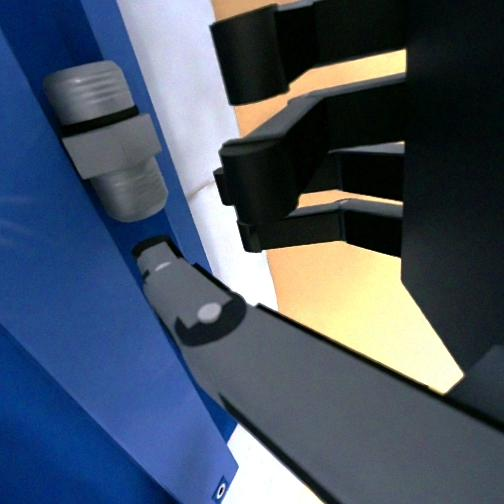

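>>> move(joints={"torso_squat_rad":0.05})

>>> move(joints={"left_shoulder_pitch_rad":-1.319,"left_shoulder_roll_rad":0.0,"left_shoulder_yaw_rad":-0.537,"left_elbow_rad":-0.738,"left_forearm_roll_rad":-0.337,"left_wrist_pitch_rad":0.87,"left_hand_roll_rad":1.107})

>>> move(target={"side":"left","x":0.45,"y":0.06,"z":1.03,"quat_wxyz":[0.3536,-0.6124,0.6124,-0.3536]})

>>> move(joints={"left_shoulder_pitch_rad":-0.066,"left_shoulder_roll_rad":0.351,"left_shoulder_yaw_rad":0.025,"left_elbow_rad":-2.511,"left_forearm_roll_rad":0.102,"left_wrist_pitch_rad":1.218,"left_hand_roll_rad":0.302}, cameras=["head_camera"])

Scene clock: 1025.93 s.
Joint torques (N m): left_arm=[-20.27 3.76 1.48 2.05 -0.87 0.38 -0.35] | right_arm=[-6.2 -7.47 -4.57 -7.59 0.88 -1.71 -0.38]
External joint torques (N m): left_arm=[3.07 -0.43 -0.98 0.84 0 0.12 -0.34] | right_arm=[-0.72 -1.78 -0.34 0.26 0 -0.2 -0.38]
Wrist force (N): left_arm=[1.6 7.0 6.4] | right_arm=[-1.0 4.1 4.3]
Wrist torque (N m): left_arm=[0.37 -0.19 -0.31] | right_arm=[-0.12 0.07 -0.20]
Wrist force, peak (N): left_arm=[1.7 7.0 6.5] | right_arm=[-1.2 4.7 4.9]
move: done
base_odometry: x=+0.331 y=-1.597 heading=-1.258
lidar_m: 0.38 0.41 0.45 1.34 2.06 2.85 3.64 4.19 3.20 2.28 0.51 0.63
base_status: not commanded
joint_positions: torso_squat_rad=+0.050 torso_shift_rad=+0.000 torso_pitch_rad=+0.300 torso_yaw_rad=+0.000 left_shoulder_pitch_rad=-1.496 left_shoulder_roll_rad=+0.000 left_shoulder_yaw_rad=-1.542 left_elbow_rad=-0.316 left_forearm_roll_rad=+0.144 left_wrist_pitch_rad=+0.535 left_hand_roll_rad=+1.798 right_shoulder_pitch_rad=-0.073 right_shoulder_roll_rad=-0.509 right_shoulder_yaw_rad=+0.052 right_elbow_rad=-2.513 right_forearm_roll_rad=-0.069 right_wrist_pitch_rad=+1.210 right_hand_roll_rad=-0.483 head_pan_rad=+0.000 head_tilt_rad=+0.700 left_hand_little=-1.000 left_hand_ring=-1.000 left_hand_middle=-0.020 left_hand_index=-0.050 left_hand_thumb_turn=-1.000 left_hand_thumb_bend=+0.600 left_hand_force_limit=+0.500 left_hand_speed=+0.000 right_hand_little=-1.000 right_hand_ring=-1.000 right_hand_middle=-0.212 right_hand_index=-0.196 right_hand_thumb_turn=-1.000 right_hand_thumb_bend=+0.523 right_hand_force_limit=+0.500 right_hand_speed=-0.900
joint_status: all done
wheel_motors_off: 0
left_hand_stopped_by: target,target,target,target,target,target
right_hand_stopped_by: target,target,force,force,target,target
left_little_load_n: 0.0
left_ring_load_n: 0.0
left_middle_load_n: 0.0
left_index_load_n: 0.0
left_thumb_bend_load_n: 0.0
left_thumb_turn_load_n: 0.0
right_little_load_n: 0.0
right_ring_load_n: 0.0
right_middle_load_n: 6.5
right_index_load_n: 4.0
right_thumb_bend_load_n: 10.0
right_thumb_turn_load_n: 3.5
motor_effort: left_wheel=+7(9) right_wheel=-4(5)
chest: x=-0.1365 y=-0.0012 z=+1.2752 quat_wxyz=(+0.989, +0.001, +0.149, +0.000) (m; base frame)
left_hand: x=+0.5124 y=-0.0643 z=+0.9185 quat_wxyz=(+0.336, -0.599, +0.614, -0.390) (m; base frame)
right_hand: x=+0.2800 y=-0.2192 z=+1.0344 quat_wxyz=(+0.353, -0.611, +0.613, -0.355) (m; base frame)
pictures: none

Scene clock: 1027.40 s.
Joint torques (N m): left_arm=[-18.89 2.4 4.14 -8.99 -0.94 -0.99 0.3] | right_arm=[-6.09 -7.5 -4.68 -7.77 0.89 -1.7 -0.46]
External joint torques (N m): left_arm=[4.32 0.28 1.11 -0.27 0.22 -0.12 0.31] | right_arm=[-0.62 -1.82 -0.45 0.07 0.02 -0.19 -0.46]
Wrist force (N): left_arm=[1.9 7.1 6.8] | right_arm=[-0.7 4.5 4.7]
Wrist torque (N m): left_arm=[0.34 -0.21 -0.45] | right_arm=[-0.08 -0.02 -0.15]
Wrist force, peak (N): left_arm=[0.7 7.4 6.9] | right_arm=[-1.1 4.6 5.0]
move: done
base_odometry: x=+0.331 y=-1.597 heading=-1.258
lidar_m: 0.39 0.42 0.45 1.34 2.05 2.84 3.63 4.19 3.20 2.28 0.50 0.64
base_status: not commanded
joint_positions: torso_squat_rad=+0.050 torso_shift_rad=+0.000 torso_pitch_rad=+0.300 torso_yaw_rad=+0.000 left_shoulder_pitch_rad=-1.319 left_shoulder_roll_rad=+0.000 left_shoulder_yaw_rad=-0.537 left_elbow_rad=-0.738 left_forearm_roll_rad=-0.337 left_wrist_pitch_rad=+0.870 left_hand_roll_rad=+1.107 right_shoulder_pitch_rad=-0.073 right_shoulder_roll_rad=-0.509 right_shoulder_yaw_rad=+0.052 right_elbow_rad=-2.513 right_forearm_roll_rad=-0.069 right_wrist_pitch_rad=+1.210 right_hand_roll_rad=-0.483 head_pan_rad=+0.000 head_tilt_rad=+0.700 left_hand_little=-1.000 left_hand_ring=-1.000 left_hand_middle=-0.020 left_hand_index=-0.050 left_hand_thumb_turn=-1.000 left_hand_thumb_bend=+0.600 left_hand_force_limit=+0.500 left_hand_speed=+0.000 right_hand_little=-1.000 right_hand_ring=-1.000 right_hand_middle=-0.212 right_hand_index=-0.196 right_hand_thumb_turn=-1.000 right_hand_thumb_bend=+0.523 right_hand_force_limit=+0.500 right_hand_speed=-0.900
joint_status: all done
wheel_motors_off: 0
left_hand_stopped_by: target,target,target,target,target,target
right_hand_stopped_by: target,target,force,force,target,target
left_little_load_n: 0.0
left_ring_load_n: 0.0
left_middle_load_n: 0.0
left_index_load_n: 0.0
left_thumb_bend_load_n: 0.0
left_thumb_turn_load_n: 0.0
right_little_load_n: 0.0
right_ring_load_n: 0.0
right_middle_load_n: 6.0
right_index_load_n: 4.0
right_thumb_bend_load_n: 10.5
right_thumb_turn_load_n: 3.5
motor_effort: left_wheel=+7(9) right_wheel=-5(5)
chest: x=-0.1365 y=-0.0012 z=+1.2752 quat_wxyz=(+0.989, +0.001, +0.149, +0.000) (m; base frame)
left_hand: x=+0.5142 y=-0.0652 z=+0.9856 quat_wxyz=(+0.354, -0.612, +0.612, -0.355) (m; base frame)
right_hand: x=+0.2800 y=-0.2192 z=+1.0344 quat_wxyz=(+0.353, -0.611, +0.613, -0.355) (m; base frame)
pictures: none

Scene clock: 1029.40 s.
Joint torques (N m): left_arm=[-15.75 2.42 6.48 -9.66 -1.07 -1.35 0.2] | right_arm=[-6.43 -7.55 -4.72 -7.59 1.01 -1.64 -0.36]
External joint torques (N m): left_arm=[2.92 -0.29 0.89 -0.89 0.07 0.01 0.21] | right_arm=[-0.96 -1.87 -0.49 0.25 0.13 -0.13 -0.36]
Wrist force (N): left_arm=[2.0 6.8 6.6] | right_arm=[-0.4 4.3 3.6]
Wrist torque (N m): left_arm=[0.34 -0.22 -0.44] | right_arm=[-0.02 -0.02 -0.15]
Wrist force, peak (N): left_arm=[1.3 7.5 7.4] | right_arm=[-0.4 4.9 4.9]
move: done
base_odometry: x=+0.331 y=-1.597 heading=-1.258
lidar_m: 0.39 0.41 0.44 1.34 2.06 2.84 3.64 4.20 3.20 2.28 0.50 0.63
base_status: not commanded
joint_positions: torso_squat_rad=+0.050 torso_shift_rad=+0.000 torso_pitch_rad=+0.300 torso_yaw_rad=+0.000 left_shoulder_pitch_rad=-0.866 left_shoulder_roll_rad=+0.328 left_shoulder_yaw_rad=-0.435 left_elbow_rad=-1.700 left_forearm_roll_rad=-0.157 left_wrist_pitch_rad=+1.229 left_hand_roll_rad=+0.771 right_shoulder_pitch_rad=-0.073 right_shoulder_roll_rad=-0.509 right_shoulder_yaw_rad=+0.052 right_elbow_rad=-2.513 right_forearm_roll_rad=-0.069 right_wrist_pitch_rad=+1.210 right_hand_roll_rad=-0.483 head_pan_rad=+0.000 head_tilt_rad=+0.700 left_hand_little=-1.000 left_hand_ring=-1.000 left_hand_middle=-0.020 left_hand_index=-0.050 left_hand_thumb_turn=-1.000 left_hand_thumb_bend=+0.600 left_hand_force_limit=+0.500 left_hand_speed=+0.000 right_hand_little=-1.000 right_hand_ring=-1.000 right_hand_middle=-0.212 right_hand_index=-0.196 right_hand_thumb_turn=-1.000 right_hand_thumb_bend=+0.523 right_hand_force_limit=+0.500 right_hand_speed=-0.900
joint_status: all done
wheel_motors_off: 0
left_hand_stopped_by: target,target,target,target,target,target
right_hand_stopped_by: target,target,force,force,target,target
left_little_load_n: 0.0
left_ring_load_n: 0.0
left_middle_load_n: 0.0
left_index_load_n: 0.0
left_thumb_bend_load_n: 0.0
left_thumb_turn_load_n: 0.5
right_little_load_n: 0.0
right_ring_load_n: 0.0
right_middle_load_n: 6.0
right_index_load_n: 4.0
right_thumb_bend_load_n: 10.0
right_thumb_turn_load_n: 3.5
motor_effort: left_wheel=+6(9) right_wheel=-5(5)
chest: x=-0.1366 y=-0.0012 z=+1.2752 quat_wxyz=(+0.989, +0.001, +0.149, +0.000) (m; base frame)
left_hand: x=+0.4499 y=+0.0602 z=+1.0301 quat_wxyz=(+0.354, -0.612, +0.612, -0.353) (m; base frame)
left_hand_status: reached (checked arc, planned for 1.1 s): 0 mm and 0.0 deg off.
right_hand: x=+0.2800 y=-0.2192 z=+1.0344 quat_wxyz=(+0.353, -0.611, +0.613, -0.355) (m; base frame)
pictures: none

Scene clock: 1030.87 s.
Joint torques (N m): left_arm=[-5.42 4.79 3.77 -9.45 -0.5 -1.65 0.19] | right_arm=[-6.03 -7.12 -4.79 -7.64 0.89 -1.65 -0.22]
External joint torques (N m): left_arm=[0.65 0.47 0.43 -0.48 -0.05 0.15 0.2] | right_arm=[-0.56 -1.43 -0.56 0.21 0.02 -0.13 -0.23]
Wrist force (N): left_arm=[1.5 6.6 6.6] | right_arm=[-1.2 3.6 4.5]
Wrist torque (N m): left_arm=[0.30 -0.16 -0.47] | right_arm=[-0.19 0.08 -0.21]
Wrist force, peak (N): left_arm=[1.2 7.2 7.5] | right_arm=[-0.6 4.8 4.9]
move: done
base_odometry: x=+0.331 y=-1.597 heading=-1.257
lidar_m: 0.38 0.40 0.44 1.35 2.06 2.84 3.63 4.19 3.21 2.28 0.50 0.64
base_status: not commanded
joint_positions: torso_squat_rad=+0.050 torso_shift_rad=+0.000 torso_pitch_rad=+0.300 torso_yaw_rad=+0.000 left_shoulder_pitch_rad=-0.066 left_shoulder_roll_rad=+0.351 left_shoulder_yaw_rad=+0.025 left_elbow_rad=-2.511 left_forearm_roll_rad=+0.102 left_wrist_pitch_rad=+1.218 left_hand_roll_rad=+0.302 right_shoulder_pitch_rad=-0.073 right_shoulder_roll_rad=-0.509 right_shoulder_yaw_rad=+0.052 right_elbow_rad=-2.513 right_forearm_roll_rad=-0.069 right_wrist_pitch_rad=+1.210 right_hand_roll_rad=-0.483 head_pan_rad=+0.000 head_tilt_rad=+0.700 left_hand_little=-1.000 left_hand_ring=-1.000 left_hand_middle=-0.020 left_hand_index=-0.050 left_hand_thumb_turn=-1.000 left_hand_thumb_bend=+0.600 left_hand_force_limit=+0.500 left_hand_speed=+0.000 right_hand_little=-1.000 right_hand_ring=-1.000 right_hand_middle=-0.212 right_hand_index=-0.196 right_hand_thumb_turn=-1.000 right_hand_thumb_bend=+0.523 right_hand_force_limit=+0.500 right_hand_speed=-0.900
joint_status: all done
wheel_motors_off: 0
left_hand_stopped_by: target,target,target,target,target,target
right_hand_stopped_by: target,target,force,force,target,target
left_little_load_n: 0.0
left_ring_load_n: 0.0
left_middle_load_n: 0.0
left_index_load_n: 0.0
left_thumb_bend_load_n: 0.0
left_thumb_turn_load_n: 0.0
right_little_load_n: 0.0
right_ring_load_n: 0.0
right_middle_load_n: 6.0
right_index_load_n: 4.0
right_thumb_bend_load_n: 10.0
right_thumb_turn_load_n: 3.5
motor_effort: left_wheel=+5(10) right_wheel=-5(6)
chest: x=-0.1366 y=-0.0012 z=+1.2752 quat_wxyz=(+0.989, +0.001, +0.149, +0.000) (m; base frame)
left_hand: x=+0.2801 y=+0.2196 z=+1.0350 quat_wxyz=(+0.356, -0.613, +0.611, -0.353) (m; base frame)
right_hand: x=+0.2800 y=-0.2191 z=+1.0344 quat_wxyz=(+0.353, -0.611, +0.613, -0.355) (m; base frame)
pictures: head_camera
camera_calibration:
head_camera: T_world_to_cam=[[-0.0229638, -0.999722, 0.00525821, -0.00872019], [-0.852477, 0.0168334, -0.522494, 0.777768], [0.522261, -0.0164809, -0.852627, 1.22102], [0, 0, 0, 1]] pos_world=[0.0251357, -0.00168659, 1.4475]

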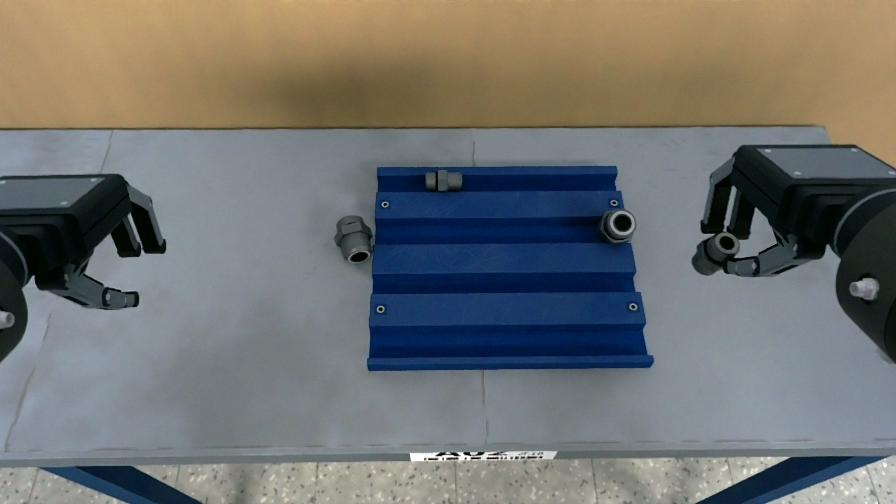

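>>> move(base={"x_m_s":-0.35,"for_s":1.22}, joints={"torso_squat_rad":0.1})

>>> move(base={"turn_rad_s":1.2,"for_s":2.63})

>>> move(base={"x_m_s":0.9,"for_s":2.4}, joints={"head_tilt_rad":0.4}, cameras=["head_camera"])

Scene clock: 1035.20 s.
Joint torques (N m): left_arm=[-5.19 5.66 3.37 -9.3 -0.53 -1.57 0.11] | right_arm=[-6.4 -7.52 -4.59 -7.71 0.87 -1.64 -0.33]
External joint torques (N m): left_arm=[0.88 1.34 0.04 -0.33 -0.07 0.23 0.11] | right_arm=[-0.92 -1.84 -0.36 0.14 0 -0.12 -0.34]
Wrist force (N): left_arm=[1.7 6.8 6.6] | right_arm=[-0.7 4.4 4.6]
Wrist torque (N m): left_arm=[0.33 -0.19 -0.46] | right_arm=[-0.05 -0.04 -0.13]
Wrist force, peak (N): left_arm=[1.9 6.9 6.9] | right_arm=[-0.9 5.0 4.7]
move: done
base_odometry: x=+0.198 y=-1.186 heading=-1.257
lidar_m: 0.82 0.75 1.18 1.98 2.06 2.84 3.18 3.74 3.20 3.09 1.47 0.77
base_status: done (sent for 1.23 of 1.23 s)
joint_positions: torso_squat_rad=+0.100 torso_shift_rad=+0.000 torso_pitch_rad=+0.300 torso_yaw_rad=+0.000 left_shoulder_pitch_rad=-0.066 left_shoulder_roll_rad=+0.351 left_shoulder_yaw_rad=+0.025 left_elbow_rad=-2.511 left_forearm_roll_rad=+0.102 left_wrist_pitch_rad=+1.218 left_hand_roll_rad=+0.302 right_shoulder_pitch_rad=-0.073 right_shoulder_roll_rad=-0.509 right_shoulder_yaw_rad=+0.052 right_elbow_rad=-2.513 right_forearm_roll_rad=-0.069 right_wrist_pitch_rad=+1.210 right_hand_roll_rad=-0.483 head_pan_rad=+0.000 head_tilt_rad=+0.700 left_hand_little=-1.000 left_hand_ring=-1.000 left_hand_middle=-0.020 left_hand_index=-0.050 left_hand_thumb_turn=-1.000 left_hand_thumb_bend=+0.600 left_hand_force_limit=+0.500 left_hand_speed=+0.000 right_hand_little=-1.000 right_hand_ring=-1.000 right_hand_middle=-0.212 right_hand_index=-0.196 right_hand_thumb_turn=-1.000 right_hand_thumb_bend=+0.523 right_hand_force_limit=+0.500 right_hand_speed=-0.900
joint_status: all done
wheel_motors_off: 0
left_hand_stopped_by: target,target,target,target,target,target
right_hand_stopped_by: target,target,force,force,target,target
left_little_load_n: 0.0
left_ring_load_n: 0.0
left_middle_load_n: -0.5
left_index_load_n: 0.0
left_thumb_bend_load_n: 0.0
left_thumb_turn_load_n: 0.0
right_little_load_n: 0.0
right_ring_load_n: 0.0
right_middle_load_n: 6.5
right_index_load_n: 4.0
right_thumb_bend_load_n: 10.0
right_thumb_turn_load_n: 3.5
motor_effort: left_wheel=+10(44) right_wheel=-7(19)
chest: x=-0.1366 y=-0.0012 z=+1.2726 quat_wxyz=(+0.989, +0.001, +0.149, +0.000) (m; base frame)
left_hand: x=+0.2801 y=+0.2196 z=+1.0325 quat_wxyz=(+0.356, -0.613, +0.611, -0.353) (m; base frame)
right_hand: x=+0.2800 y=-0.2192 z=+1.0318 quat_wxyz=(+0.353, -0.611, +0.613, -0.355) (m; base frame)
pictures: none

Scene clock: 1040.53 s.
Joint torques (N m): left_arm=[-5.04 4.92 3.86 -9.41 -0.38 -1.69 0.4] | right_arm=[-6.23 -7.3 -4.73 -7.6 0.83 -1.79 -0.26]
External joint torques (N m): left_arm=[1.03 0.6 0.53 -0.44 0.08 0.11 0.41] | right_arm=[-0.76 -1.62 -0.5 0.24 -0.05 -0.28 -0.26]
Wrist force (N): left_arm=[1.9 6.5 6.9] | right_arm=[-1.0 4.1 4.0]
Wrist torque (N m): left_arm=[0.25 -0.21 -0.43] | right_arm=[-0.13 0.00 -0.21]
Wrist force, peak (N): left_arm=[1.9 6.8 7.1] | right_arm=[-0.6 4.9 4.9]
move: done
base_odometry: x=+0.198 y=-1.186 heading=+1.903
lidar_m: 3.20 3.74 3.19 3.08 1.44 0.77 0.83 0.76 1.20 1.99 2.08 2.88
base_status: done (sent for 2.63 of 2.63 s)
joint_positions: torso_squat_rad=+0.100 torso_shift_rad=+0.000 torso_pitch_rad=+0.300 torso_yaw_rad=+0.000 left_shoulder_pitch_rad=-0.066 left_shoulder_roll_rad=+0.351 left_shoulder_yaw_rad=+0.025 left_elbow_rad=-2.511 left_forearm_roll_rad=+0.102 left_wrist_pitch_rad=+1.218 left_hand_roll_rad=+0.302 right_shoulder_pitch_rad=-0.073 right_shoulder_roll_rad=-0.509 right_shoulder_yaw_rad=+0.052 right_elbow_rad=-2.513 right_forearm_roll_rad=-0.069 right_wrist_pitch_rad=+1.210 right_hand_roll_rad=-0.483 head_pan_rad=+0.000 head_tilt_rad=+0.700 left_hand_little=-1.000 left_hand_ring=-1.000 left_hand_middle=-0.020 left_hand_index=-0.050 left_hand_thumb_turn=-1.000 left_hand_thumb_bend=+0.600 left_hand_force_limit=+0.500 left_hand_speed=+0.000 right_hand_little=-1.000 right_hand_ring=-1.000 right_hand_middle=-0.212 right_hand_index=-0.196 right_hand_thumb_turn=-1.000 right_hand_thumb_bend=+0.523 right_hand_force_limit=+0.500 right_hand_speed=-0.900
joint_status: not commanded
wheel_motors_off: 0
left_hand_stopped_by: target,target,target,target,target,target
right_hand_stopped_by: target,target,force,force,target,target
left_little_load_n: 0.0
left_ring_load_n: 0.0
left_middle_load_n: 0.0
left_index_load_n: 0.0
left_thumb_bend_load_n: 0.0
left_thumb_turn_load_n: 0.0
right_little_load_n: 0.0
right_ring_load_n: 0.0
right_middle_load_n: 6.0
right_index_load_n: 4.0
right_thumb_bend_load_n: 10.0
right_thumb_turn_load_n: 3.5
motor_effort: left_wheel=+3(41) right_wheel=+3(24)
chest: x=-0.1366 y=-0.0012 z=+1.2726 quat_wxyz=(+0.989, +0.001, +0.149, +0.000) (m; base frame)
left_hand: x=+0.2801 y=+0.2196 z=+1.0325 quat_wxyz=(+0.356, -0.613, +0.611, -0.353) (m; base frame)
right_hand: x=+0.2799 y=-0.2192 z=+1.0318 quat_wxyz=(+0.353, -0.611, +0.613, -0.355) (m; base frame)
pictures: none

Scene clock: 1045.40 s.
Joint torques (N m): left_arm=[-4.65 5.63 4.06 -9.31 -0.32 -1.58 0.37] | right_arm=[-5.9 -7.41 -4.46 -7.77 0.68 -1.57 -0.32]
External joint torques (N m): left_arm=[1.41 1.31 0.73 -0.34 0.14 0.22 0.37] | right_arm=[-0.43 -1.73 -0.23 0.07 -0.19 -0.05 -0.32]
Wrist force (N): left_arm=[1.7 6.8 6.9] | right_arm=[-0.7 4.0 4.5]
Wrist torque (N m): left_arm=[0.33 -0.19 -0.45] | right_arm=[-0.15 -0.02 -0.18]
Wrist force, peak (N): left_arm=[2.1 6.8 7.2] | right_arm=[-0.7 4.8 5.0]
move: done
base_odometry: x=-0.508 y=+0.856 heading=+1.904
lidar_m: 1.22 1.10 2.09 3.03 3.17 3.30 2.79 2.85 2.10 2.03 1.71 1.12
base_status: done (sent for 2.4 of 2.4 s)
joint_positions: torso_squat_rad=+0.100 torso_shift_rad=+0.000 torso_pitch_rad=+0.300 torso_yaw_rad=+0.000 left_shoulder_pitch_rad=-0.066 left_shoulder_roll_rad=+0.351 left_shoulder_yaw_rad=+0.025 left_elbow_rad=-2.511 left_forearm_roll_rad=+0.102 left_wrist_pitch_rad=+1.218 left_hand_roll_rad=+0.302 right_shoulder_pitch_rad=-0.073 right_shoulder_roll_rad=-0.509 right_shoulder_yaw_rad=+0.052 right_elbow_rad=-2.513 right_forearm_roll_rad=-0.069 right_wrist_pitch_rad=+1.210 right_hand_roll_rad=-0.483 head_pan_rad=+0.000 head_tilt_rad=+0.400 left_hand_little=-1.000 left_hand_ring=-1.000 left_hand_middle=-0.020 left_hand_index=-0.050 left_hand_thumb_turn=-1.000 left_hand_thumb_bend=+0.600 left_hand_force_limit=+0.500 left_hand_speed=+0.000 right_hand_little=-1.000 right_hand_ring=-1.000 right_hand_middle=-0.212 right_hand_index=-0.196 right_hand_thumb_turn=-1.000 right_hand_thumb_bend=+0.523 right_hand_force_limit=+0.500 right_hand_speed=-0.900
joint_status: all done
wheel_motors_off: 0
left_hand_stopped_by: target,target,target,target,target,target
right_hand_stopped_by: target,target,force,force,target,target
left_little_load_n: 0.0
left_ring_load_n: 0.0
left_middle_load_n: 0.0
left_index_load_n: 0.0
left_thumb_bend_load_n: 0.0
left_thumb_turn_load_n: 0.0
right_little_load_n: 0.0
right_ring_load_n: 0.0
right_middle_load_n: 6.5
right_index_load_n: 4.0
right_thumb_bend_load_n: 10.0
right_thumb_turn_load_n: 3.5
motor_effort: left_wheel=+5(49) right_wheel=-4(27)
chest: x=-0.1365 y=-0.0012 z=+1.2726 quat_wxyz=(+0.989, +0.001, +0.149, +0.000) (m; base frame)
left_hand: x=+0.2802 y=+0.2196 z=+1.0324 quat_wxyz=(+0.356, -0.613, +0.611, -0.353) (m; base frame)
right_hand: x=+0.2800 y=-0.2191 z=+1.0318 quat_wxyz=(+0.353, -0.611, +0.613, -0.355) (m; base frame)
pictures: head_camera
camera_calibration:
head_camera: T_world_to_cam=[[-0.0239914, -0.999711, -0.00171825, 0.00144422], [-0.660068, 0.0171314, -0.75101, 1.12031], [0.750822, -0.0168837, -0.660288, 0.951297], [0, 0, 0, 1]] pos_world=[0.0252619, -0.00168731, 1.4695]

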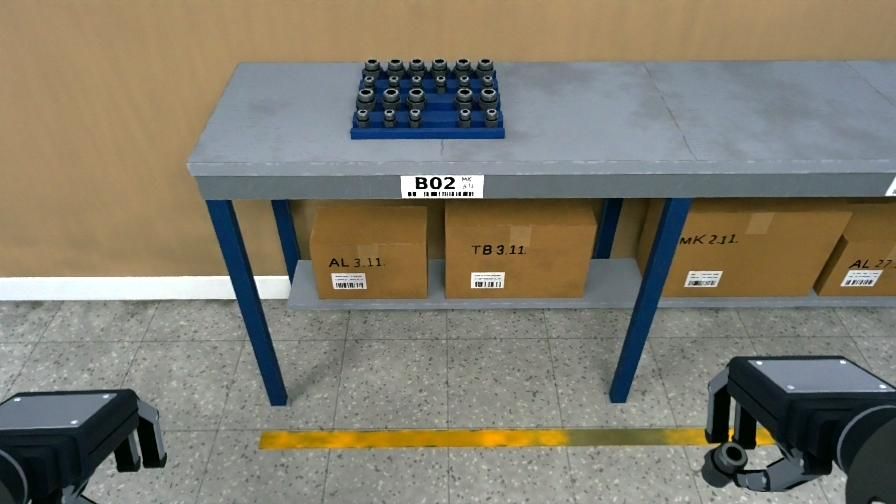

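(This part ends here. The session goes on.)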